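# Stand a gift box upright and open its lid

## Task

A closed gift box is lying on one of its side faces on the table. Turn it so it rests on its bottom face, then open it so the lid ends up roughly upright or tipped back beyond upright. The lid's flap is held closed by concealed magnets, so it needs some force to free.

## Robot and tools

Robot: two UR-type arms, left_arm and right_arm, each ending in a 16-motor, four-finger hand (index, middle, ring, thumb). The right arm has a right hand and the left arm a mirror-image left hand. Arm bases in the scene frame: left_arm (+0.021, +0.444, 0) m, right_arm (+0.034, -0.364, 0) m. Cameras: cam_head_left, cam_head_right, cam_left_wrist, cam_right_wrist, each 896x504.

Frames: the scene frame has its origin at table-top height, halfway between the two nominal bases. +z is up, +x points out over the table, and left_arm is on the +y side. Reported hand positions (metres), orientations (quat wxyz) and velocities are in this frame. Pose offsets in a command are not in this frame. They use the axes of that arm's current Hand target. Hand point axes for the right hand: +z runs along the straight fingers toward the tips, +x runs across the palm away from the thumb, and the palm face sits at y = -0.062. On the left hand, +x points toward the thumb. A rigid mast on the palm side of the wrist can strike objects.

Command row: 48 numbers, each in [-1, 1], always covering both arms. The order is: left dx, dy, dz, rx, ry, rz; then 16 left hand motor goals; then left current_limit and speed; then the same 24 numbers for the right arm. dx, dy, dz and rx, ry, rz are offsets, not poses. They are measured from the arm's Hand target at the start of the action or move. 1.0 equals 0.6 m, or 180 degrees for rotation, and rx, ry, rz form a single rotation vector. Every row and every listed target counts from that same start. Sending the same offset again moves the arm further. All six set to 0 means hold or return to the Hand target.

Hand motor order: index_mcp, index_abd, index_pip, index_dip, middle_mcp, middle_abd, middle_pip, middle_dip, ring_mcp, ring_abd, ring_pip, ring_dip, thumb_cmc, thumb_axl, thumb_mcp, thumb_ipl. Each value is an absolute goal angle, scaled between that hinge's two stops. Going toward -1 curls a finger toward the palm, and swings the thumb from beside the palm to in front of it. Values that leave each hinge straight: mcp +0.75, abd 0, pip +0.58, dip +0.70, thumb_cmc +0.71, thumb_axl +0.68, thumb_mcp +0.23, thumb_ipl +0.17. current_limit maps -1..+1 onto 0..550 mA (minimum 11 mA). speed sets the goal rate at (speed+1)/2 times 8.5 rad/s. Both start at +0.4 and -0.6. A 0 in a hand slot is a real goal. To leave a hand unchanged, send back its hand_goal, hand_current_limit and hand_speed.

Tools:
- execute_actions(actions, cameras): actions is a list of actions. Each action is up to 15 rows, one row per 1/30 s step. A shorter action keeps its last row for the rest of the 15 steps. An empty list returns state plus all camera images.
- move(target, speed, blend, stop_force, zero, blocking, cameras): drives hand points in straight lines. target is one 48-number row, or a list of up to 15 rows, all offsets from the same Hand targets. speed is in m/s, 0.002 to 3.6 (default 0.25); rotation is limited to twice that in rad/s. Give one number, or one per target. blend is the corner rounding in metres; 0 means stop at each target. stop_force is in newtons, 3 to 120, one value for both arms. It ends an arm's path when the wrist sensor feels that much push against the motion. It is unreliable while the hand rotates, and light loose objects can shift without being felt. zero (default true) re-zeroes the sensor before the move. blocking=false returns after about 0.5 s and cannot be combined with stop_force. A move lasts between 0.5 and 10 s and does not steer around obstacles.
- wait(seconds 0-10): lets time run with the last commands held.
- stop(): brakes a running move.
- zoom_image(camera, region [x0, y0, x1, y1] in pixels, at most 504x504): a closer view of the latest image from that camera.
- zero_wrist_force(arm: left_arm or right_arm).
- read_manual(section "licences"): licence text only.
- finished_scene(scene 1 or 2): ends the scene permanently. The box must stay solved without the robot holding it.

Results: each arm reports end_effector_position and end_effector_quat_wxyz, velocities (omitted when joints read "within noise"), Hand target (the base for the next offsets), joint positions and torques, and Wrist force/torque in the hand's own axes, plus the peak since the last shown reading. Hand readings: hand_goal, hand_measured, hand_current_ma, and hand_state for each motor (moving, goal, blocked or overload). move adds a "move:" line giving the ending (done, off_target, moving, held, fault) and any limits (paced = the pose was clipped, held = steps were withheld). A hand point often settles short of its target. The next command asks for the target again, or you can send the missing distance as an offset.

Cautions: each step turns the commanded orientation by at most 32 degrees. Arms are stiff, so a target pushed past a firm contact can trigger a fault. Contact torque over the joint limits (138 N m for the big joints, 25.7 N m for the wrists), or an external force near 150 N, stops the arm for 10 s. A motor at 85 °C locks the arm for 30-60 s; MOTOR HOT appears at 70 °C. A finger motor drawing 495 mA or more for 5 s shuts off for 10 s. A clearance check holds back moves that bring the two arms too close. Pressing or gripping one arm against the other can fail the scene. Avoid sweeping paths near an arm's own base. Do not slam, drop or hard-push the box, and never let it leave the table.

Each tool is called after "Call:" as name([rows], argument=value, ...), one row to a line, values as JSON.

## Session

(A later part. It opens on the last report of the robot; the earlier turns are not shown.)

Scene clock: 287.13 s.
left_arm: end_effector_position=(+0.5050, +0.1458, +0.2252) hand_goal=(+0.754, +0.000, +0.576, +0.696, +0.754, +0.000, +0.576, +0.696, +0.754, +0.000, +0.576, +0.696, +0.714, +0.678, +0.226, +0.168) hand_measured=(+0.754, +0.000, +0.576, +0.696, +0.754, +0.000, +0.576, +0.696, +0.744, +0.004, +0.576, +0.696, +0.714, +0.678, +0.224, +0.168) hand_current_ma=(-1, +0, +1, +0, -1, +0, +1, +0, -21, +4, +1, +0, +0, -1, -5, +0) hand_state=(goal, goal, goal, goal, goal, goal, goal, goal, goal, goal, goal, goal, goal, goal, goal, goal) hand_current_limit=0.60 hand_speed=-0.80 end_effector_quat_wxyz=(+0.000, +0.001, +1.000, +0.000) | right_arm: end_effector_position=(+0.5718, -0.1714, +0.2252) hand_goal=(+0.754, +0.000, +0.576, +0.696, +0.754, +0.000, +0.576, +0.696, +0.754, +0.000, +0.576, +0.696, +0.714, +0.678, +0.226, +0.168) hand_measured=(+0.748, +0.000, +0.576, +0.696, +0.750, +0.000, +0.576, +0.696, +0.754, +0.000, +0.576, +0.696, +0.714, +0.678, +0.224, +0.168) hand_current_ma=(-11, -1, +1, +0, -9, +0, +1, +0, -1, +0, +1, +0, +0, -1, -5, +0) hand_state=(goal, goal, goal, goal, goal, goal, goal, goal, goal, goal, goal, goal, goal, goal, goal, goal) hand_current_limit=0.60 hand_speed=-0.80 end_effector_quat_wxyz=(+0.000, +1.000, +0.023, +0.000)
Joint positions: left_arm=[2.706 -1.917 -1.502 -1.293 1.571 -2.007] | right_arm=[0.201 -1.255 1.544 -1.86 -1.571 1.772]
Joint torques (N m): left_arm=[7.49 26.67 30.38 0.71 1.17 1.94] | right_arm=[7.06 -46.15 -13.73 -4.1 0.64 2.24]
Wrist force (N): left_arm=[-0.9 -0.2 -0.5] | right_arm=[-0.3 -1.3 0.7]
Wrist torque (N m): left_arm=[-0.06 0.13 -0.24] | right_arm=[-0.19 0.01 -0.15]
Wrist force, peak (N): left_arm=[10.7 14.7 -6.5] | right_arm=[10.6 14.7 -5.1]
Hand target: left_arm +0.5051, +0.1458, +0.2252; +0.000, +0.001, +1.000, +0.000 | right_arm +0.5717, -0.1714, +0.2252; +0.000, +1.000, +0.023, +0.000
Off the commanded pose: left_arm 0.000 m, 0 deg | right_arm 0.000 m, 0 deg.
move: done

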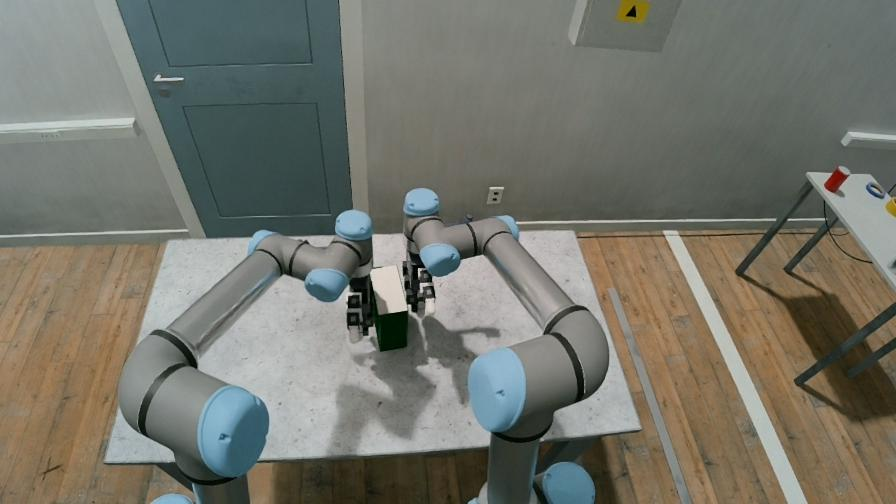

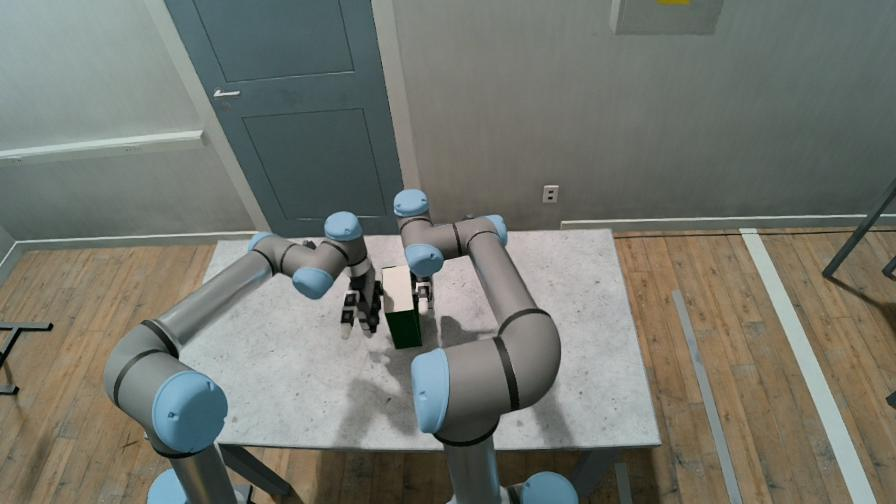

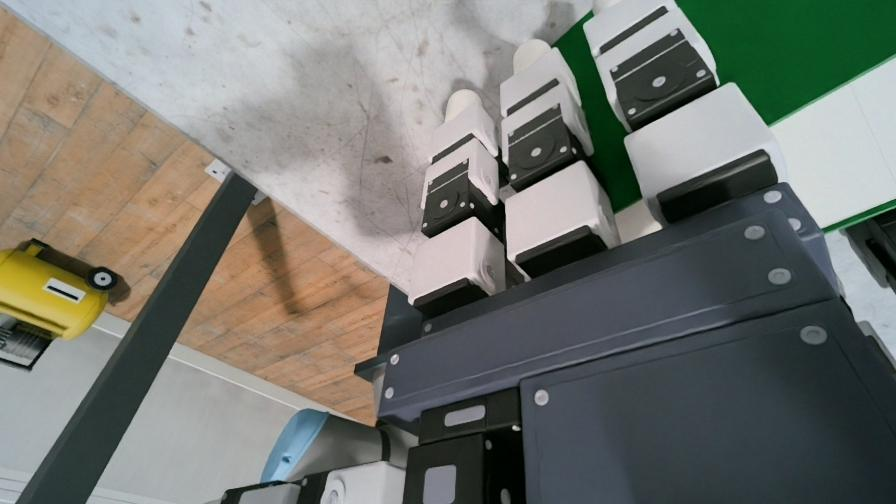

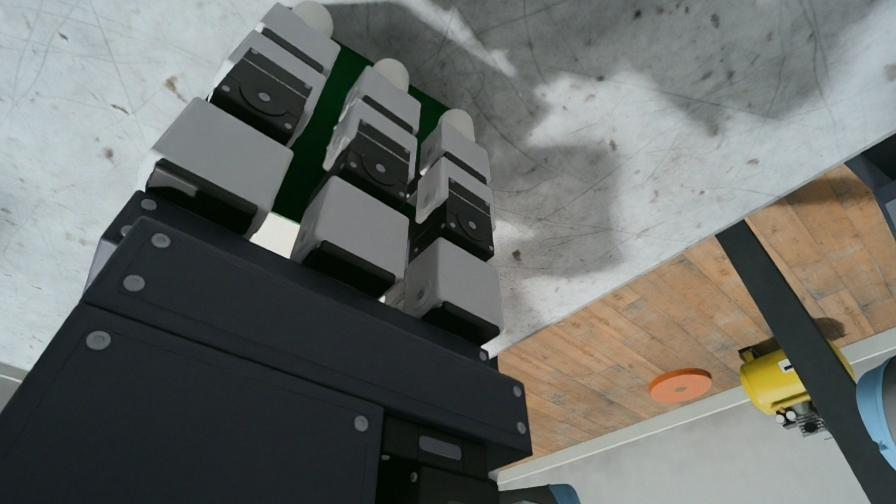

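Call:
move([
  [0,0.01,-0.1413,0,0,0,0.754,0,0.576,0.696,0.754,0,0.576,0.696,0.754,0,0.576,0.696,0.714,0.678,0.226,0.168,0.6,-0.8,0.007,0.3177,-0.208,0,0,0,0.754,0,0.576,0.696,0.754,0,0.576,0.696,0.754,0,0.576,0.696,0.714,0.678,0.226,0.168,0.6,-0.8],
  [-0.0533,-0.01,-0.1413,0,0,0,0.754,0,0.576,0.696,0.754,0,0.576,0.696,0.754,0,0.576,0.696,0.714,0.678,0.226,0.168,0.6,-0.8,0.007,0.3177,-0.208,0,0.211,-0.453,0.754,0,0.576,0.696,0.754,0,0.576,0.696,0.754,0,0.576,0.696,0.714,0.678,0.226,0.168,0.6,-0.8],
  [-0.0533,-0.01,-0.1413,0,0,0,0.754,0,0.576,0.696,0.754,0,0.576,0.696,0.754,0,0.576,0.696,0.714,0.678,0.226,0.168,0.6,-0.8,0.007,0.3177,-0.208,0,0.4226,-0.9063,0.754,0,0.576,0.696,0.754,0,0.576,0.696,0.754,0,0.576,0.696,0.714,0.678,0.226,0.168,0.6,-0.8],
  [-0.0533,-0.01,-0.1413,0,0,0,0.754,0,0.576,0.696,0.754,0,0.576,0.696,0.754,0,0.576,0.696,0.714,0.678,0.226,0.168,0.6,-0.8,0.0195,0.0487,-0.0917,0,0.4226,-0.9063,0.754,0,0.576,0.696,0.754,0,0.576,0.696,0.754,0,0.576,0.696,0.714,0.678,0.226,0.168,0.6,-0.8],
], speed=[0.2,0.4,0.4,0.1], cameras=["cam_head_left","cam_right_wrist"])

Scene clock: 338.93 s.
left_arm: end_effector_position=(+0.5370, +0.1398, +0.3100) hand_goal=(+0.754, +0.000, +0.576, +0.696, +0.754, +0.000, +0.576, +0.696, +0.754, +0.000, +0.576, +0.696, +0.714, +0.678, +0.226, +0.168) hand_measured=(+0.754, +0.000, +0.576, +0.696, +0.754, +0.000, +0.576, +0.696, +0.748, +0.004, +0.576, +0.696, +0.714, +0.678, +0.224, +0.168) hand_current_ma=(-1, +0, +1, +0, -1, +0, +1, +0, -11, +4, +1, +0, +0, -1, -5, +0) hand_state=(goal, goal, goal, goal, goal, goal, goal, goal, goal, goal, goal, goal, goal, goal, goal, goal) hand_current_limit=0.60 hand_speed=-0.80 end_effector_quat_wxyz=(+0.000, +0.001, +1.000, +0.000) | right_arm: end_effector_position=(+0.5847, -0.2002, +0.2803) hand_goal=(+0.754, +0.000, +0.576, +0.696, +0.754, +0.000, +0.576, +0.696, +0.754, +0.000, +0.576, +0.696, +0.714, +0.678, +0.226, +0.168) hand_measured=(+0.758, +0.000, +0.576, +0.696, +0.758, +0.000, +0.576, +0.696, +0.758, +0.000, +0.576, +0.696, +0.720, +0.678, +0.224, +0.168) hand_current_ma=(+9, -1, +1, +0, +8, +0, +1, +0, +8, +0, +1, +0, +10, -1, -5, +0) hand_state=(goal, goal, goal, goal, goal, goal, goal, goal, goal, goal, goal, goal, goal, goal, goal, goal) hand_current_limit=0.60 hand_speed=-0.80 end_effector_quat_wxyz=(-0.010, -0.021, +0.906, +0.422)
Joint positions: left_arm=[2.718 -1.956 -1.229 -1.528 1.571 -1.994] | right_arm=[-0.42 -1.371 1.827 -1.574 -0.796 -2.178]
Joint torques (N m): left_arm=[6.45 30.66 31.73 0.32 -0.54 1.8] | right_arm=[7.23 -16.15 -11.79 -3.16 4.05 2.24]
Wrist force (N): left_arm=[-1.1 -0.9 -0.1] | right_arm=[-0.7 -2.1 0.5]
Wrist torque (N m): left_arm=[-0.11 0.14 -0.23] | right_arm=[-0.12 0.18 -0.11]
Wrist force, peak (N): left_arm=[-1.5 -0.8 -0.3] | right_arm=[-1.7 -1.9 1.3]
Hand target: left_arm +0.5371, +0.1398, +0.3100; +0.000, +0.001, +1.000, +0.000 | right_arm +0.5848, -0.2001, +0.2802; -0.010, -0.021, +0.906, +0.422
Off the commanded pose: left_arm 0.000 m, 0 deg | right_arm 0.000 m, 0 deg.
move: done
Images, in order (width x height): cam_head_left 896x504, cam_right_wrist 896x504.

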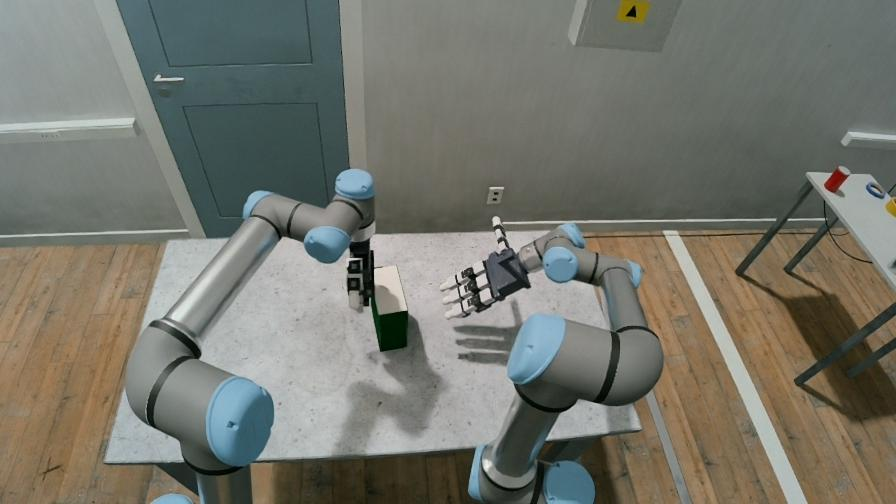

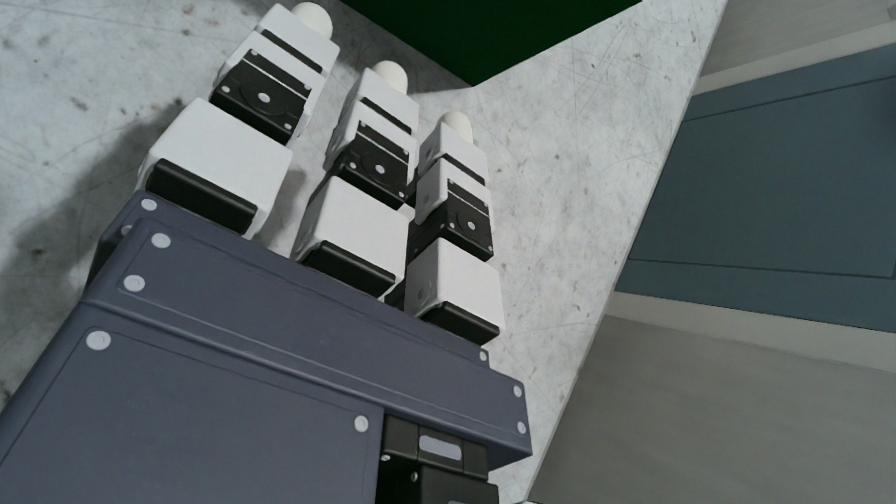

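Call:
move(target=[0,0,0,0,0,0,0.754,0,0.576,0.696,0.754,0,0.576,0.696,0.754,0,0.576,0.696,0.714,0.678,0.226,0.168,0.6,-0.8,-0.0167,0.09,0.107,0,0,0,0.754,0,0.576,0.696,0.754,0,0.576,0.696,0.754,0,0.576,0.696,0.714,0.678,0.226,0.168,0.6,-0.8], speed=0.03, stop_force=3, cameras=["cam_head_left","cam_right_wrist"])

Call:
zoom_image(camera="cam_head_left", region=[330, 230, 490, 370])

Scene clock: 364.83 s.
left_arm: end_effector_position=(+0.5370, +0.1398, +0.3100) hand_goal=(+0.754, +0.000, +0.576, +0.696, +0.754, +0.000, +0.576, +0.696, +0.754, +0.000, +0.576, +0.696, +0.714, +0.678, +0.226, +0.168) hand_measured=(+0.754, +0.000, +0.576, +0.696, +0.754, +0.000, +0.576, +0.696, +0.748, +0.004, +0.576, +0.696, +0.714, +0.678, +0.224, +0.168) hand_current_ma=(-1, +0, +1, +0, -1, +0, +1, +0, -11, +4, +1, +0, +0, -1, -5, +0) hand_state=(goal, goal, goal, goal, goal, goal, goal, goal, goal, goal, goal, goal, goal, goal, goal, goal) hand_current_limit=0.60 hand_speed=-0.80 end_effector_quat_wxyz=(+0.000, +0.001, +1.000, +0.000) | right_arm: end_effector_position=(+0.5909, -0.1158, +0.2803) hand_goal=(+0.754, +0.000, +0.576, +0.696, +0.754, +0.000, +0.576, +0.696, +0.754, +0.000, +0.576, +0.696, +0.714, +0.678, +0.226, +0.168) hand_measured=(+0.758, +0.000, +0.576, +0.696, +0.758, +0.000, +0.576, +0.696, +0.758, +0.000, +0.576, +0.696, +0.720, +0.678, +0.224, +0.168) hand_current_ma=(+9, -1, +1, +0, +8, +0, +1, +0, +8, +0, +1, +0, +10, -1, -5, +0) hand_state=(goal, goal, goal, goal, goal, goal, goal, goal, goal, goal, goal, goal, goal, goal, goal, goal) hand_current_limit=0.60 hand_speed=-0.80 end_effector_quat_wxyz=(-0.010, -0.021, +0.906, +0.422)
Joint positions: left_arm=[2.718 -1.956 -1.229 -1.528 1.571 -1.994] | right_arm=[-0.263 -1.363 1.857 -1.764 -0.738 -1.968]
Joint torques (N m): left_arm=[7.05 30.81 31.22 0.6 0.33 1.6] | right_arm=[6.67 -16.49 -11.52 -3.67 4.18 2.16]
Wrist force (N): left_arm=[-1.0 -0.6 -0.3] | right_arm=[-1.4 -2.0 0.3]
Wrist torque (N m): left_arm=[-0.07 0.12 -0.23] | right_arm=[-0.10 0.25 -0.16]
Wrist force, peak (N): left_arm=[-1.2 -1.0 -0.4] | right_arm=[-1.4 -2.4 0.6]
Hand target: left_arm +0.5371, +0.1398, +0.3100; +0.000, +0.001, +1.000, +0.000 | right_arm +0.5909, -0.1158, +0.2803; -0.010, -0.021, +0.906, +0.422
Off the commanded pose: left_arm 0.000 m, 0 deg | right_arm 0.000 m, 0 deg.
move: done
Images, in order (width x height): cam_head_left 896x504, cam_right_wrist 896x504.

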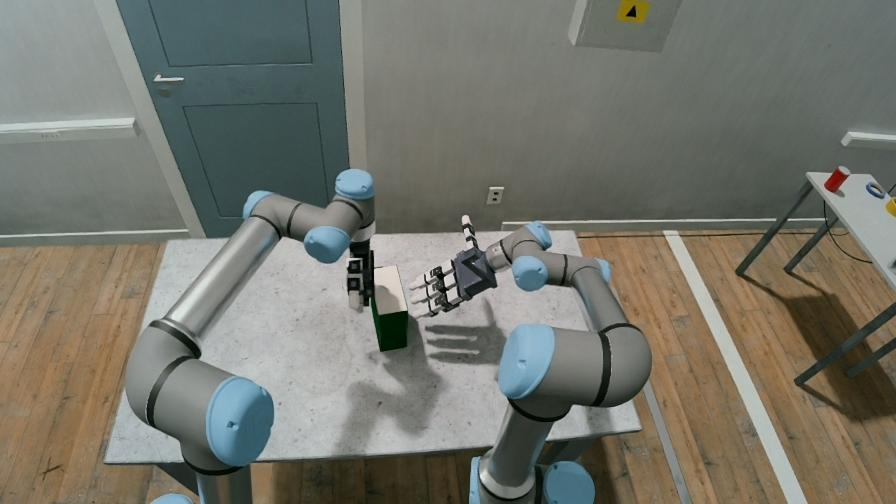

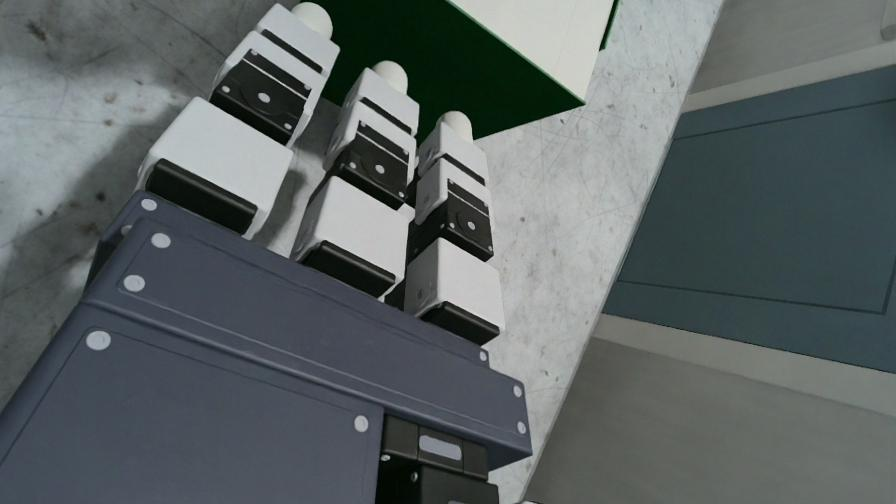

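Scaled by 3.150 from the camera's 896x504 image, which has a finer 1280x720 frame.

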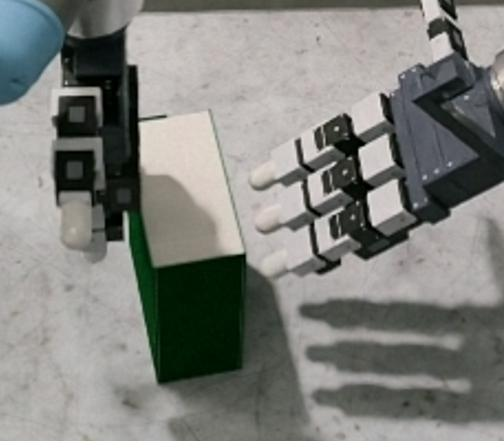

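Call:
move([
  [0,-0.0733,0,0,0,0,0.754,0,0.576,0.696,0.754,0,0.576,0.696,0.754,0,0.576,0.696,0.714,0.678,0.226,0.168,0.6,-0.8,0,-0.0233,-0.0174,0,0,0,0.754,0,0.576,0.696,0.754,0,0.576,0.696,0.754,0,0.576,0.696,0.714,0.678,0.226,0.168,0.6,-0.8],
  [0,-0.13,0,0,0,0,0.754,0,0.576,0.696,0.754,0,0.576,0.696,0.754,0,0.576,0.696,0.714,0.678,0.226,0.168,0.6,-0.8,0,-0.0631,-0.0363,0,0,0,0.754,0,0.576,0.696,0.754,0,0.576,0.696,0.754,0,0.576,0.696,0.714,0.678,0.226,0.168,0.6,-0.8],
], speed=0.025, blend=[0.005,0], cameras=["cam_head_left","cam_right_wrist"])

Call:
zoom_image(camera="cam_head_left", region=[330, 230, 490, 370])

Scene clock: 396.47 s.
left_arm: end_effector_position=(+0.5370, +0.0619, +0.3100) hand_goal=(+0.754, +0.000, +0.576, +0.696, +0.754, +0.000, +0.576, +0.696, +0.754, +0.000, +0.576, +0.696, +0.714, +0.678, +0.226, +0.168) hand_measured=(+0.754, +0.000, +0.576, +0.696, +0.752, +0.000, +0.576, +0.696, +0.746, +0.002, +0.572, +0.692, +0.714, +0.678, +0.224, +0.168) hand_current_ma=(-1, +0, +1, +0, -1, +0, +1, +0, -14, +2, -6, -5, +0, -1, -5, +0) hand_state=(goal, goal, goal, goal, goal, goal, goal, goal, goal, goal, goal, goal, goal, goal, goal, goal) hand_current_limit=0.60 hand_speed=-0.80 end_effector_quat_wxyz=(+0.000, +0.001, +1.000, +0.000) | right_arm: end_effector_position=(+0.5928, -0.1567, +0.2653) hand_goal=(+0.754, +0.000, +0.576, +0.696, +0.754, +0.000, +0.576, +0.696, +0.754, +0.000, +0.576, +0.696, +0.714, +0.678, +0.226, +0.168) hand_measured=(+0.758, +0.000, +0.576, +0.696, +0.758, +0.000, +0.576, +0.696, +0.758, +0.000, +0.576, +0.696, +0.720, +0.678, +0.224, +0.168) hand_current_ma=(+9, -1, +1, +0, +8, +0, +1, +0, +8, +0, +1, +0, +10, -1, -5, +0) hand_state=(goal, goal, goal, goal, goal, goal, goal, goal, goal, goal, goal, goal, goal, goal, goal, goal) hand_current_limit=0.60 hand_speed=-0.80 end_effector_quat_wxyz=(-0.010, -0.021, +0.906, +0.422)
Joint positions: left_arm=[2.616 -2.084 -1.04 -1.588 1.571 -2.097] | right_arm=[-0.337 -1.343 1.855 -1.707 -0.763 -2.07]
Joint torques (N m): left_arm=[-4.91 35.3 32.64 0.26 -0.93 -1.17] | right_arm=[-6.16 -17.16 -20.63 -0.07 -1.45 -1.79]
Wrist force (N): left_arm=[-1.2 -0.2 -0.4] | right_arm=[-1.0 -2.0 0.7]
Wrist torque (N m): left_arm=[-0.03 0.14 -0.12] | right_arm=[-0.16 0.18 0.11]
Wrist force, peak (N): left_arm=[-0.7 0.6 -2.7] | right_arm=[-1.0 -2.4 0.7]
Hand target: left_arm +0.5370, +0.0618, +0.3100; +0.000, +0.001, +1.000, +0.000 | right_arm +0.5928, -0.1568, +0.2653; -0.010, -0.021, +0.906, +0.422
Off the commanded pose: left_arm 0.000 m, 0 deg | right_arm 0.000 m, 0 deg.
move: done
Images, in order (width x height): cam_head_left 896x504, cam_right_wrist 896x504.

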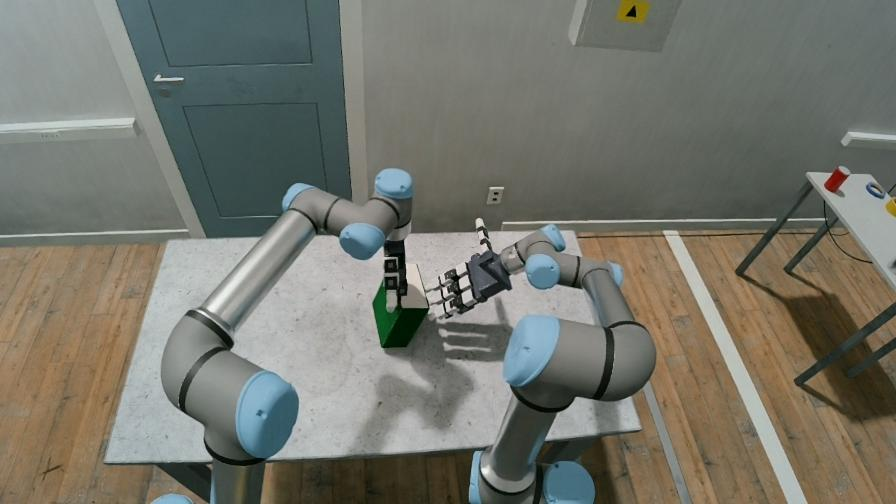

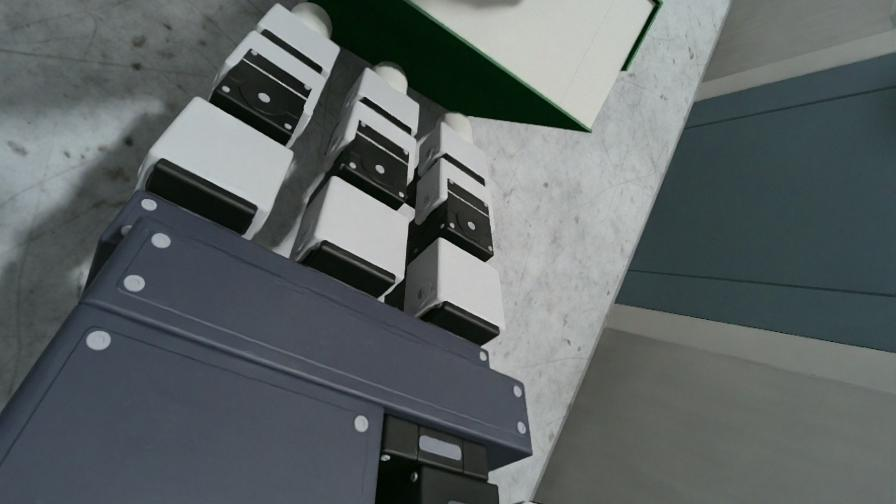

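Scaled by 3.150 from the camera's 896x504 image, which has a finer 1280x720 frame.

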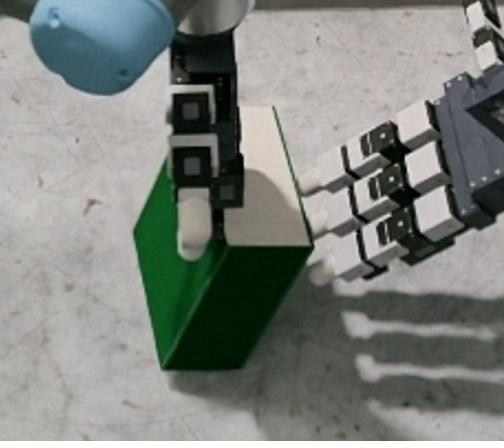

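Call:
move([
  [0,-0.03,0,0,0,0,0.754,0,0.576,0.696,0.754,0,0.576,0.696,0.754,0,0.576,0.696,0.714,0.678,0.226,0.168,0.6,-0.8,0,-0.0,-0.0,0,0,0,0.754,0,0.576,0.696,0.754,0,0.576,0.696,0.754,0,0.576,0.696,0.714,0.678,0.226,0.168,0.6,-0.8],
  [0,-0.0583,0,0,0,0,0.754,0,0.576,0.696,0.754,0,0.576,0.696,0.754,0,0.576,0.696,0.714,0.678,0.226,0.168,0.6,-0.8,0,-0.0322,-0.0099,0,0,0,0.754,0,0.576,0.696,0.754,0,0.576,0.696,0.754,0,0.576,0.696,0.714,0.678,0.226,0.168,0.6,-0.8],
], speed=0.025, cameras=["cam_head_left","cam_right_wrist"])

Call:
zoom_image(camera="cam_head_left", region=[330, 230, 490, 370])

Scene clock: 413.83 s.
left_arm: end_effector_position=(+0.5369, +0.0269, +0.3100) hand_goal=(+0.754, +0.000, +0.576, +0.696, +0.754, +0.000, +0.576, +0.696, +0.754, +0.000, +0.576, +0.696, +0.714, +0.678, +0.226, +0.168) hand_measured=(+0.754, +0.000, +0.576, +0.696, +0.752, +0.000, +0.576, +0.696, +0.748, -0.002, +0.574, +0.694, +0.714, +0.678, +0.224, +0.168) hand_current_ma=(-1, +0, +1, +0, -1, +0, +1, +0, -10, -1, -4, -4, +0, -1, -5, +0) hand_state=(goal, goal, goal, goal, goal, goal, goal, goal, goal, goal, goal, goal, goal, goal, goal, goal) hand_current_limit=0.60 hand_speed=-0.80 end_effector_quat_wxyz=(+0.000, +0.001, +1.000, +0.000) | right_arm: end_effector_position=(+0.5936, -0.1736, +0.2544) hand_goal=(+0.754, +0.000, +0.576, +0.696, +0.754, +0.000, +0.576, +0.696, +0.754, +0.000, +0.576, +0.696, +0.714, +0.678, +0.226, +0.168) hand_measured=(+0.758, +0.000, +0.576, +0.696, +0.758, +0.000, +0.576, +0.696, +0.764, +0.000, +0.578, +0.696, +0.720, +0.678, +0.224, +0.168) hand_current_ma=(+9, -1, +1, +0, +8, +0, +1, +0, +24, -1, +4, +0, +10, -1, -5, +0) hand_state=(goal, goal, goal, goal, goal, goal, goal, goal, goal, goal, goal, goal, goal, goal, goal, goal) hand_current_limit=0.60 hand_speed=-0.80 end_effector_quat_wxyz=(-0.010, -0.021, +0.906, +0.422)
Joint positions: left_arm=[2.574 -2.151 -0.935 -1.626 1.571 -2.139] | right_arm=[-0.367 -1.327 1.858 -1.698 -0.774 -2.11]
Joint torques (N m): left_arm=[-5.35 37.58 31.93 0.43 -1.24 -1.25] | right_arm=[-6.78 -17.75 -10.8 -0.04 -1.28 -1.76]
Wrist force (N): left_arm=[-0.9 -0.6 -0.1] | right_arm=[-1.1 -2.3 0.6]
Wrist torque (N m): left_arm=[-0.09 0.12 -0.08] | right_arm=[-0.12 0.19 0.11]
Wrist force, peak (N): left_arm=[-1.2 -0.1 -0.7] | right_arm=[-0.8 -2.8 0.4]
Hand target: left_arm +0.5369, +0.0268, +0.3100; +0.000, +0.001, +1.000, +0.000 | right_arm +0.5936, -0.1737, +0.2543; -0.010, -0.021, +0.906, +0.422
Off the commanded pose: left_arm 0.000 m, 0 deg | right_arm 0.000 m, 0 deg.
move: done
Images, in order (width x height): cam_head_left 896x504, cam_right_wrist 896x504.

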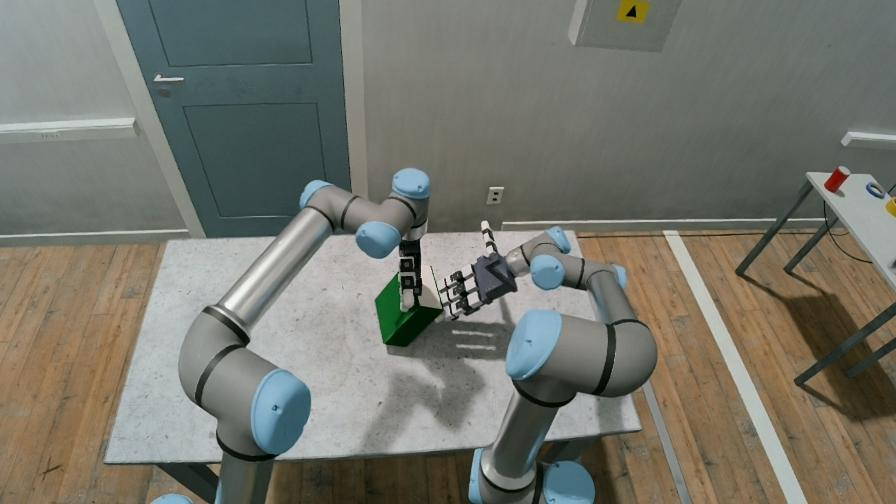

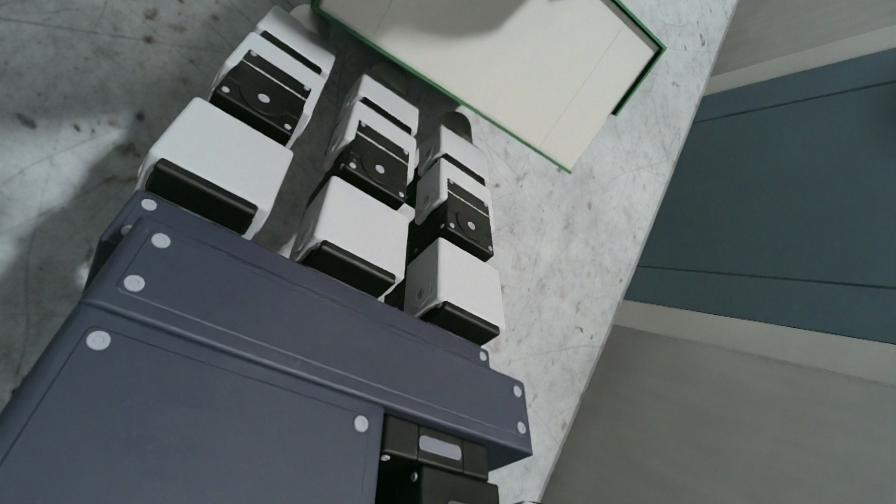

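Scaled by 3.150 from the camera's 896x504 image, which has a finer 1280x720 frame.

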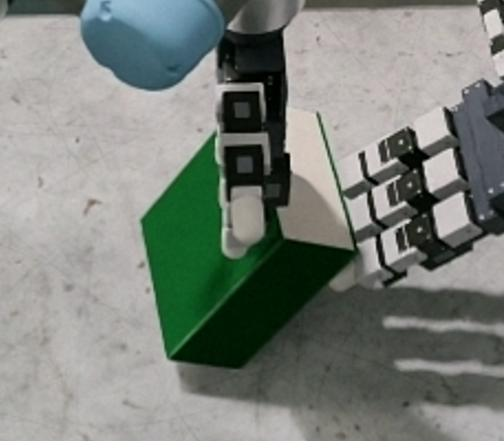

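Call:
move([
  [0,0.05,-0.02,0,0,0,0.754,0,0.576,0.696,0.754,0,0.576,0.696,0.754,0,0.576,0.696,0.714,0.678,0.226,0.168,0.6,-0.8,0,-0.042,-0.006,0,0,0,0.754,0,0.576,0.696,0.754,0,0.576,0.696,0.754,0,0.576,0.696,0.714,0.678,0.226,0.168,0.6,-0.8],
  [0,0.1,-0.06,0,0,0,0.754,0,0.576,0.696,0.754,0,0.576,0.696,0.754,0,0.576,0.696,0.714,0.678,0.226,0.168,0.6,-0.8,0,-0.0858,-0.0063,0,0,0,0.754,0,0.576,0.696,0.754,0,0.576,0.696,0.754,0,0.576,0.696,0.714,0.678,0.226,0.168,0.6,-0.8],
  [0,0.17,-0.08,0,0,0,0.754,0,0.576,0.696,0.754,0,0.576,0.696,0.754,0,0.576,0.696,0.714,0.678,0.226,0.168,0.6,-0.8,0,-0.1523,0.0103,0,0,0,0.754,0,0.576,0.696,0.754,0,0.576,0.696,0.754,0,0.576,0.696,0.714,0.678,0.226,0.168,0.6,-0.8],
  [0,0.2,-0.1,0,0,0,0.754,0,0.576,0.696,0.754,0,0.576,0.696,0.754,0,0.576,0.696,0.714,0.678,0.226,0.168,0.6,-0.8,0,-0.1829,0.0077,0,0,0,0.754,0,0.576,0.696,0.754,0,0.576,0.696,0.754,0,0.576,0.696,0.714,0.678,0.226,0.168,0.6,-0.8],
  [0,0.22,-0.1,0,0,0,0.754,0,0.576,0.696,0.754,0,0.576,0.696,0.754,0,0.576,0.696,0.714,0.678,0.226,0.168,0.6,-0.8,0,-0.2147,-0.0004,0,0,0,0.754,0,0.576,0.696,0.754,0,0.576,0.696,0.754,0,0.576,0.696,0.714,0.678,0.226,0.168,0.6,-0.8],
  [0,0.24,-0.1,0,0,0,0.754,0,0.576,0.696,0.754,0,0.576,0.696,0.754,0,0.576,0.696,0.714,0.678,0.226,0.168,0.6,-0.8,0,-0.24,-0.0162,0,0,0,0.754,0,0.576,0.696,0.754,0,0.576,0.696,0.754,0,0.576,0.696,0.714,0.678,0.226,0.168,0.6,-0.8],
], speed=0.03, blend=[0.004,0.004,0.004,0.004,0.004,0], cameras=["cam_head_left","cam_right_wrist"])

Call:
zoom_image(camera="cam_head_left", region=[330, 230, 530, 390])

Scene clock: 451.67 s.
left_arm: end_effector_position=(+0.5371, +0.1707, +0.3700) hand_goal=(+0.754, +0.000, +0.576, +0.696, +0.754, +0.000, +0.576, +0.696, +0.754, +0.000, +0.576, +0.696, +0.714, +0.678, +0.226, +0.168) hand_measured=(+0.754, +0.000, +0.576, +0.696, +0.752, +0.000, +0.576, +0.696, +0.748, -0.002, +0.574, +0.694, +0.714, +0.678, +0.224, +0.168) hand_current_ma=(-1, +0, +1, +0, -1, +0, +1, +0, -9, -1, -4, -4, +0, -1, -5, +0) hand_state=(goal, goal, goal, goal, goal, goal, goal, goal, goal, goal, goal, goal, goal, goal, goal, goal) hand_current_limit=0.60 hand_speed=-0.80 end_effector_quat_wxyz=(+0.000, +0.001, +1.000, +0.000) | right_arm: end_effector_position=(+0.5982, -0.2735, +0.1503) hand_goal=(+0.754, +0.000, +0.576, +0.696, +0.754, +0.000, +0.576, +0.696, +0.754, +0.000, +0.576, +0.696, +0.714, +0.678, +0.226, +0.168) hand_measured=(+0.764, +0.000, +0.578, +0.696, +0.766, +0.000, +0.580, +0.696, +0.768, +0.000, +0.580, +0.696, +0.720, +0.678, +0.224, +0.168) hand_current_ma=(+23, -1, +3, +0, +27, +0, +6, +0, +35, -1, +9, +1, +10, -1, -5, +0) hand_state=(goal, goal, goal, goal, goal, goal, goal, goal, goal, goal, goal, goal, goal, goal, goal, goal) hand_current_limit=0.60 hand_speed=-0.80 end_effector_quat_wxyz=(-0.010, -0.021, +0.906, +0.422)
Joint positions: left_arm=[2.763 -1.914 -1.133 -1.665 1.571 -1.95] | right_arm=[-0.533 -1.138 1.876 -1.764 -0.85 -2.313]
Joint torques (N m): left_arm=[6.42 54.18 8.93 4.72 -0.94 1.68] | right_arm=[-5.74 -21.83 -30.34 0.59 -1.44 -1.68]
Wrist force (N): left_arm=[-0.9 -0.6 -0.6] | right_arm=[-0.8 -3.0 1.2]
Wrist torque (N m): left_arm=[-0.02 0.10 -0.24] | right_arm=[-0.17 0.19 0.05]
Wrist force, peak (N): left_arm=[-1.1 -0.8 -0.5] | right_arm=[-1.0 -3.1 1.5]
Hand target: left_arm +0.5371, +0.1708, +0.3700; +0.000, +0.001, +1.000, +0.000 | right_arm +0.5982, -0.2737, +0.1503; -0.010, -0.021, +0.906, +0.422
Off the commanded pose: left_arm 0.000 m, 0 deg | right_arm 0.000 m, 0 deg.
move: done
Images, in order (width x height): cam_head_left 896x504, cam_right_wrist 896x504.

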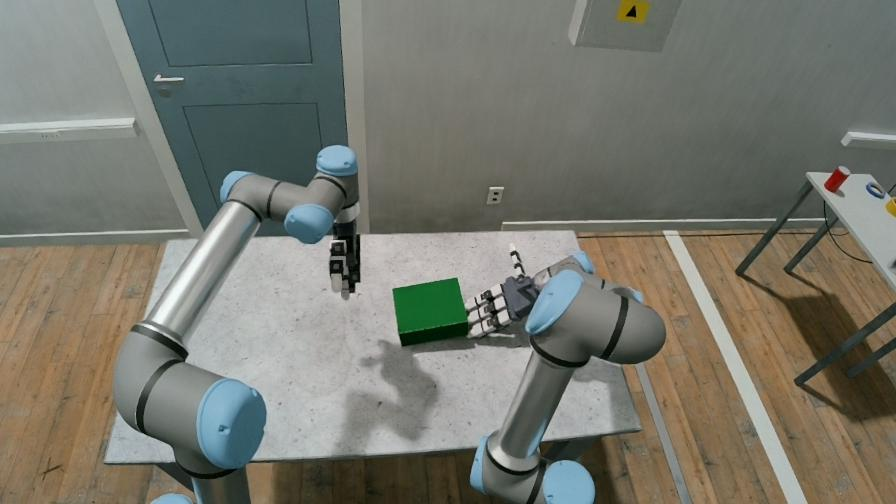

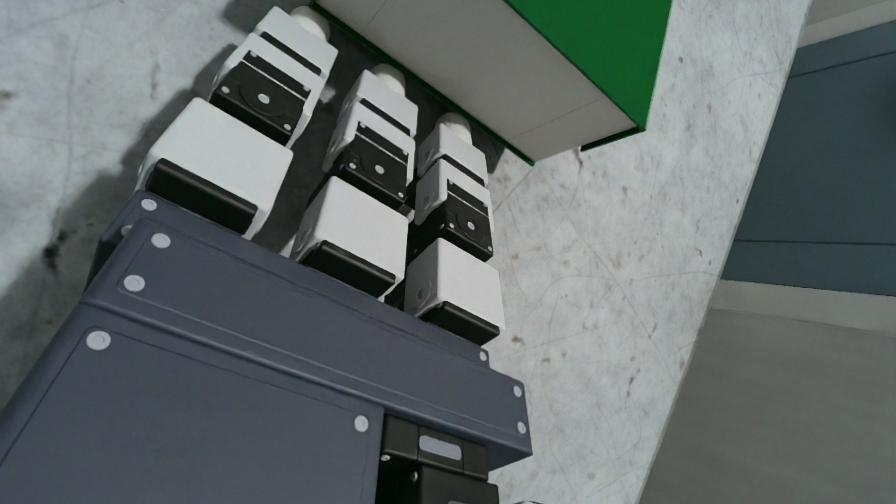

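Scaled by 2.520 from the camera's 896x504 image, which has a finer 1280x720 frame.

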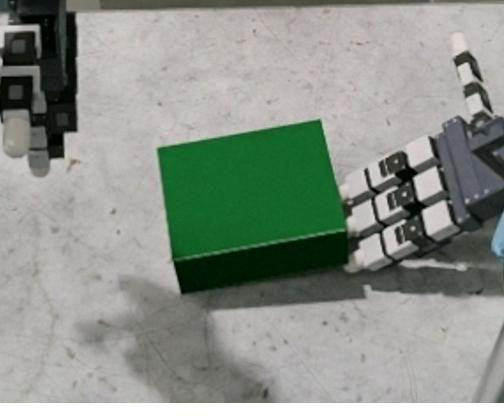

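Call:
move([
  [0,0.05,0.0,0,0,0,0.754,0,0.576,0.696,0.754,0,0.576,0.696,0.754,0,0.576,0.696,0.714,0.678,0.226,0.168,0.6,-0.8,0,-0.0536,-0.0638,0,0,0,0.754,0,0.576,0.696,0.754,0,0.576,0.696,0.754,0,0.576,0.696,0.714,0.678,0.226,0.168,0.6,-0.8],
  [0,0.15,0.0,0,-0.211,0.453,0.754,0,0.576,0.696,0.754,0,0.576,0.696,0.754,0,0.576,0.696,0.714,0.678,0.226,0.168,0.6,-0.8,0,-0.0536,-0.0638,0,0,0,0.754,0,0.576,0.696,0.754,0,0.576,0.696,0.754,0,0.576,0.696,0.714,0.678,0.226,0.168,0.6,-0.8],
  [-0.1,0.15,0.0,0,-0.4226,0.9063,0.754,0,0.576,0.696,0.754,0,0.576,0.696,0.754,0,0.576,0.696,0.714,0.678,0.226,0.168,0.6,-0.8,0,0,-0.175,0,0,0,0.754,0,0.576,0.696,0.754,0,0.576,0.696,0.754,0,0.576,0.696,0.714,0.678,0.226,0.168,0.6,-0.8],
], speed=[0.05,0.4,0.4], cameras=["cam_head_left","cam_right_wrist","cam_left_wrist"])

Call:
zoom_image(camera="cam_head_left", region=[350, 250, 510, 370])

Scene clock: 482.07 s.
left_arm: end_effector_position=(+0.5972, +0.2607, +0.3700) hand_goal=(+0.754, +0.000, +0.576, +0.696, +0.754, +0.000, +0.576, +0.696, +0.754, +0.000, +0.576, +0.696, +0.714, +0.678, +0.226, +0.168) hand_measured=(+0.758, +0.000, +0.576, +0.696, +0.758, +0.000, +0.576, +0.696, +0.760, -0.002, +0.576, +0.694, +0.720, +0.678, +0.224, +0.168) hand_current_ma=(+7, +0, +1, +0, +7, +0, +1, +0, +9, -1, -1, -4, +9, -1, -5, +0) hand_state=(goal, goal, goal, goal, goal, goal, goal, goal, goal, goal, goal, goal, goal, goal, goal, goal) hand_current_limit=0.60 hand_speed=-0.80 end_effector_quat_wxyz=(+0.423, +0.906, +0.000, +0.000) | right_arm: end_effector_position=(+0.6020, -0.3540, +0.2178) hand_goal=(+0.754, +0.000, +0.576, +0.696, +0.754, +0.000, +0.576, +0.696, +0.754, +0.000, +0.576, +0.696, +0.714, +0.678, +0.226, +0.168) hand_measured=(+0.764, +0.000, +0.578, +0.696, +0.766, +0.000, +0.580, +0.696, +0.768, +0.000, +0.580, +0.698, +0.720, +0.678, +0.224, +0.168) hand_current_ma=(+23, -1, +3, +0, +27, +0, +6, +0, +35, -1, +9, +2, +10, -1, -5, +0) hand_state=(goal, goal, goal, goal, goal, goal, goal, goal, goal, goal, goal, goal, goal, goal, goal, goal) hand_current_limit=0.60 hand_speed=-0.80 end_effector_quat_wxyz=(-0.010, -0.021, +0.906, +0.422)
Joint positions: left_arm=[3.47 -1.726 -1.659 -1.694 0.759 2.057] | right_arm=[-0.651 -1.177 1.702 -1.47 -0.915 -2.44]
Joint torques (N m): left_arm=[-6.76 18.33 30.4 0.02 0.3 1.74] | right_arm=[-6.52 -45.77 -31.93 0.61 -1.75 -1.8]
Wrist force (N): left_arm=[-1.7 0.3 0.7] | right_arm=[-0.8 -2.0 0.0]
Wrist torque (N m): left_arm=[-0.01 0.27 -0.44] | right_arm=[-0.04 0.19 0.04]
Wrist force, peak (N): left_arm=[-2.3 -0.7 -0.5] | right_arm=[-1.2 -3.2 1.3]
Hand target: left_arm +0.5972, +0.2607, +0.3700; +0.423, +0.906, +0.000, +0.000 | right_arm +0.6020, -0.3540, +0.2178; -0.010, -0.021, +0.906, +0.422
Off the commanded pose: left_arm 0.000 m, 0 deg | right_arm 0.000 m, 0 deg.
move: done
Images, in order (width x height): cam_head_left 896x504, cam_left_wrist 896x504, cam_right_wrist 896x504.

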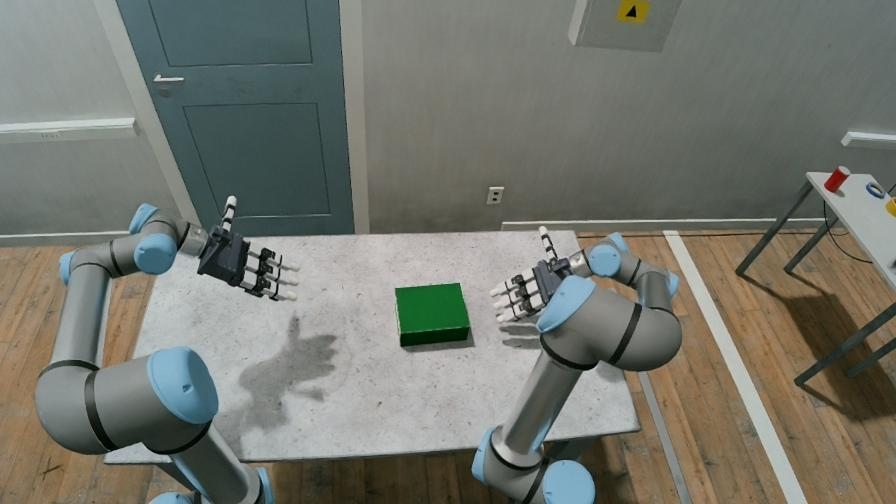

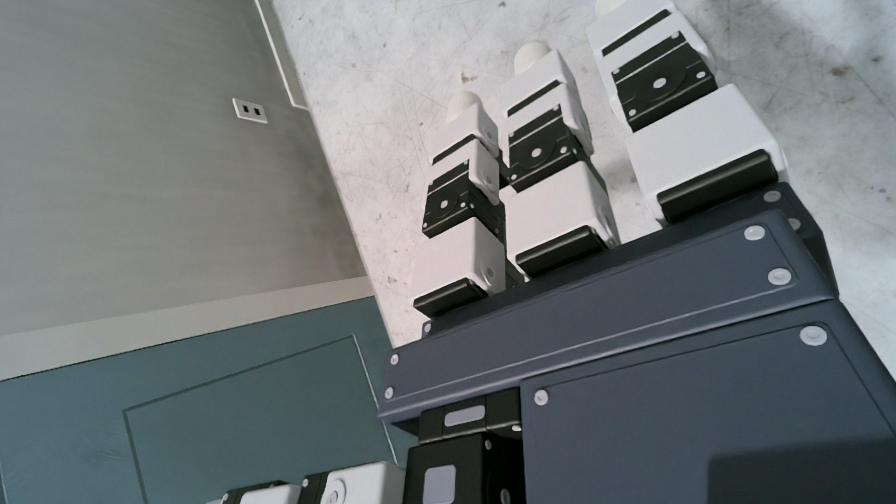

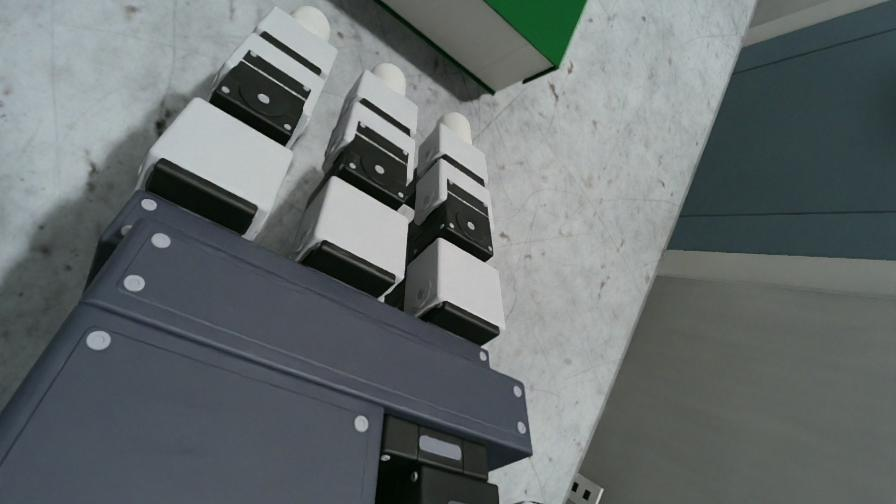

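Scaled by 3.150 from the camera's 896x504 image, which has a finer 1280x720 frame.

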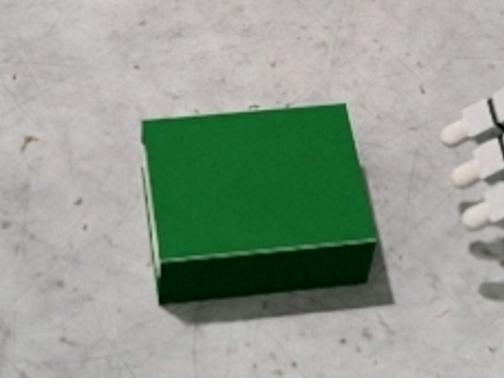

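Call:
move(target=[0.0767,-0.0246,0.4581,0,0,0,0.754,-0.17,0.576,0.696,0.754,0,0.576,0.696,0.754,0,0.576,0.696,0.714,0.678,0.226,0.168,0.75,-0.8,-0.0725,0.0097,0.1049,0,0,0,0.754,-0.17,0.576,0.696,0.754,0,0.576,0.696,0.754,0,0.576,0.696,0.714,0.678,0.226,0.168,0.75,-0.8], speed=0.12, cameras=["cam_right_wrist","cam_left_wrist","cam_head_left"])

Call:
zoom_image(camera="cam_head_left", region=[350, 250, 510, 370])

Scene clock: 516.90 s.
left_arm: end_effector_position=(+0.6429, +0.0597, +0.1821) hand_goal=(+0.754, -0.170, +0.576, +0.696, +0.754, +0.000, +0.576, +0.696, +0.754, +0.000, +0.576, +0.696, +0.714, +0.678, +0.226, +0.168) hand_measured=(+0.758, -0.166, +0.576, +0.696, +0.758, +0.000, +0.576, +0.696, +0.760, -0.002, +0.576, +0.694, +0.720, +0.678, +0.224, +0.168) hand_current_ma=(+7, +6, +1, +0, +7, +0, +1, +0, +9, -1, -1, -4, +9, -1, -5, +0) hand_state=(goal, goal, goal, goal, goal, goal, goal, goal, goal, goal, goal, goal, goal, goal, goal, goal) hand_current_limit=0.75 hand_speed=-0.80 end_effector_quat_wxyz=(+0.423, +0.906, -0.001, +0.000) | right_arm: end_effector_position=(+0.6430, -0.3001, +0.1818) hand_goal=(+0.754, -0.170, +0.576, +0.696, +0.754, +0.000, +0.576, +0.696, +0.754, +0.000, +0.576, +0.696, +0.714, +0.678, +0.226, +0.168) hand_measured=(+0.764, -0.166, +0.578, +0.696, +0.766, +0.000, +0.580, +0.696, +0.768, +0.000, +0.580, +0.698, +0.720, +0.678, +0.224, +0.168) hand_current_ma=(+23, +6, +3, +0, +27, +0, +6, +0, +35, -1, +9, +2, +10, -1, -5, +0) hand_state=(goal, goal, goal, goal, goal, goal, goal, goal, goal, goal, goal, goal, goal, goal, goal, goal) hand_current_limit=0.75 hand_speed=-0.80 end_effector_quat_wxyz=(-0.010, -0.021, +0.906, +0.422)
Joint positions: left_arm=[3.108 -2.108 -1.783 -0.782 0.699 1.519] | right_arm=[-0.537 -1.088 1.692 -1.627 -0.853 -2.318]
Joint torques (N m): left_arm=[-6.65 29.98 24.9 4.93 -0.01 -1.25] | right_arm=[6.84 -25.58 -31.85 -3.02 3.89 2.17]
Wrist force (N): left_arm=[-1.3 0.5 0.3] | right_arm=[-1.2 -1.9 0.6]
Wrist torque (N m): left_arm=[0.04 0.19 -0.25] | right_arm=[-0.13 0.25 -0.14]
Wrist force, peak (N): left_arm=[-1.8 0.6 0.9] | right_arm=[-0.9 -2.4 0.6]
Hand target: left_arm +0.6430, +0.0596, +0.1820; +0.423, +0.906, +0.000, +0.000 | right_arm +0.6430, -0.3001, +0.1818; -0.010, -0.021, +0.906, +0.422
Off the commanded pose: left_arm 0.000 m, 0 deg | right_arm 0.000 m, 0 deg.
move: done
Images, in order (width x height): cam_head_left 896x504, cam_left_wrist 896x504, cam_right_wrist 896x504.

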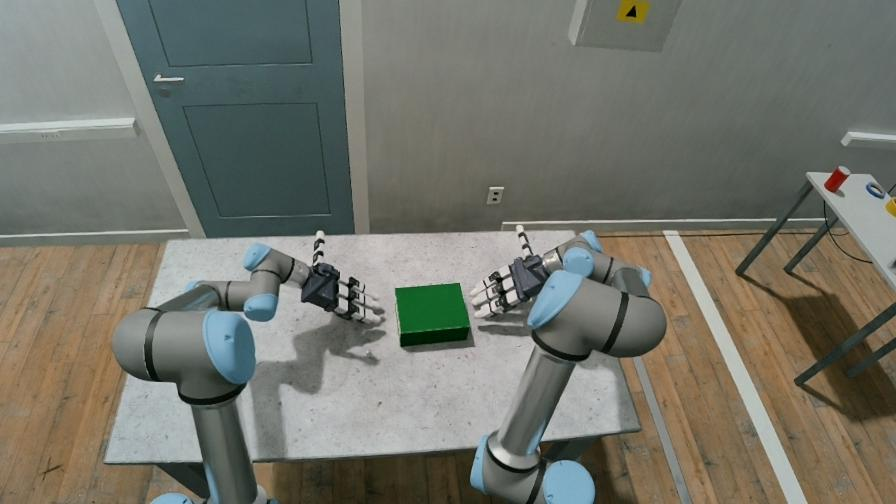

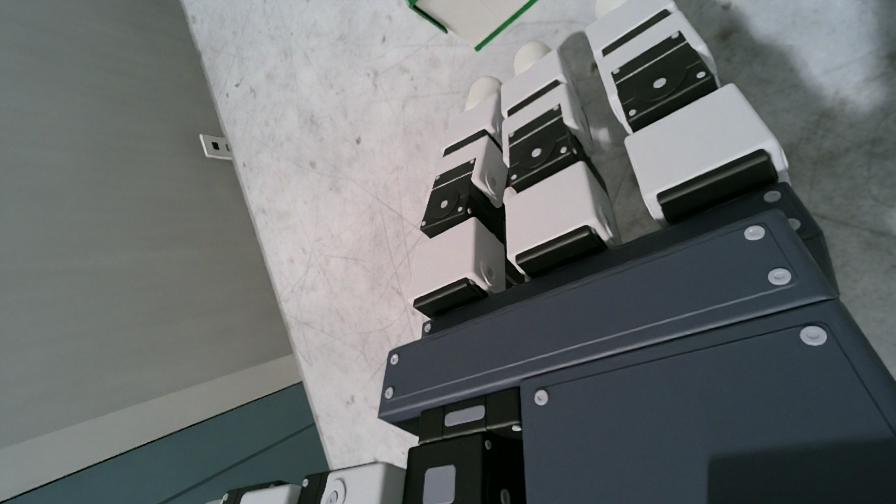

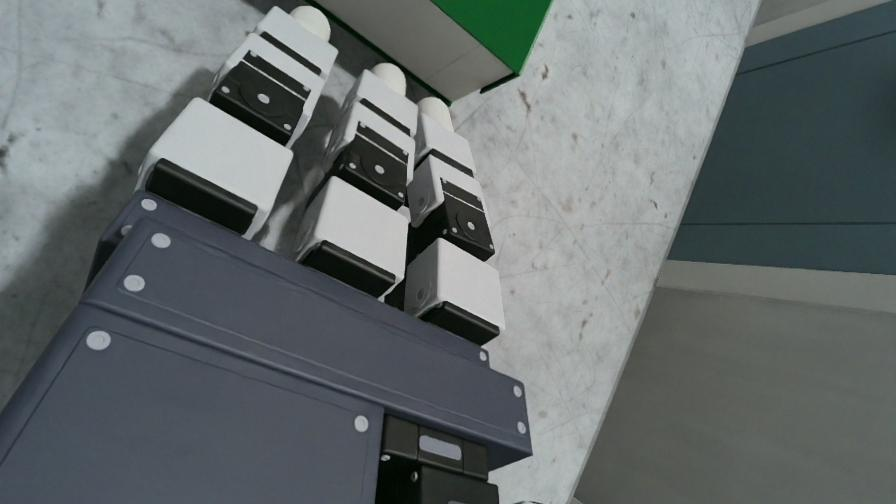

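Scaled by 3.150 from the camera's 896x504 image, which has a finer 1280x720 frame.

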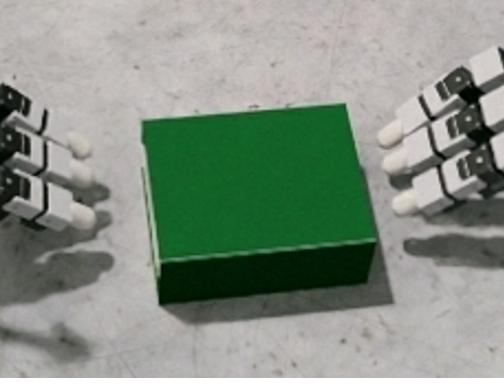

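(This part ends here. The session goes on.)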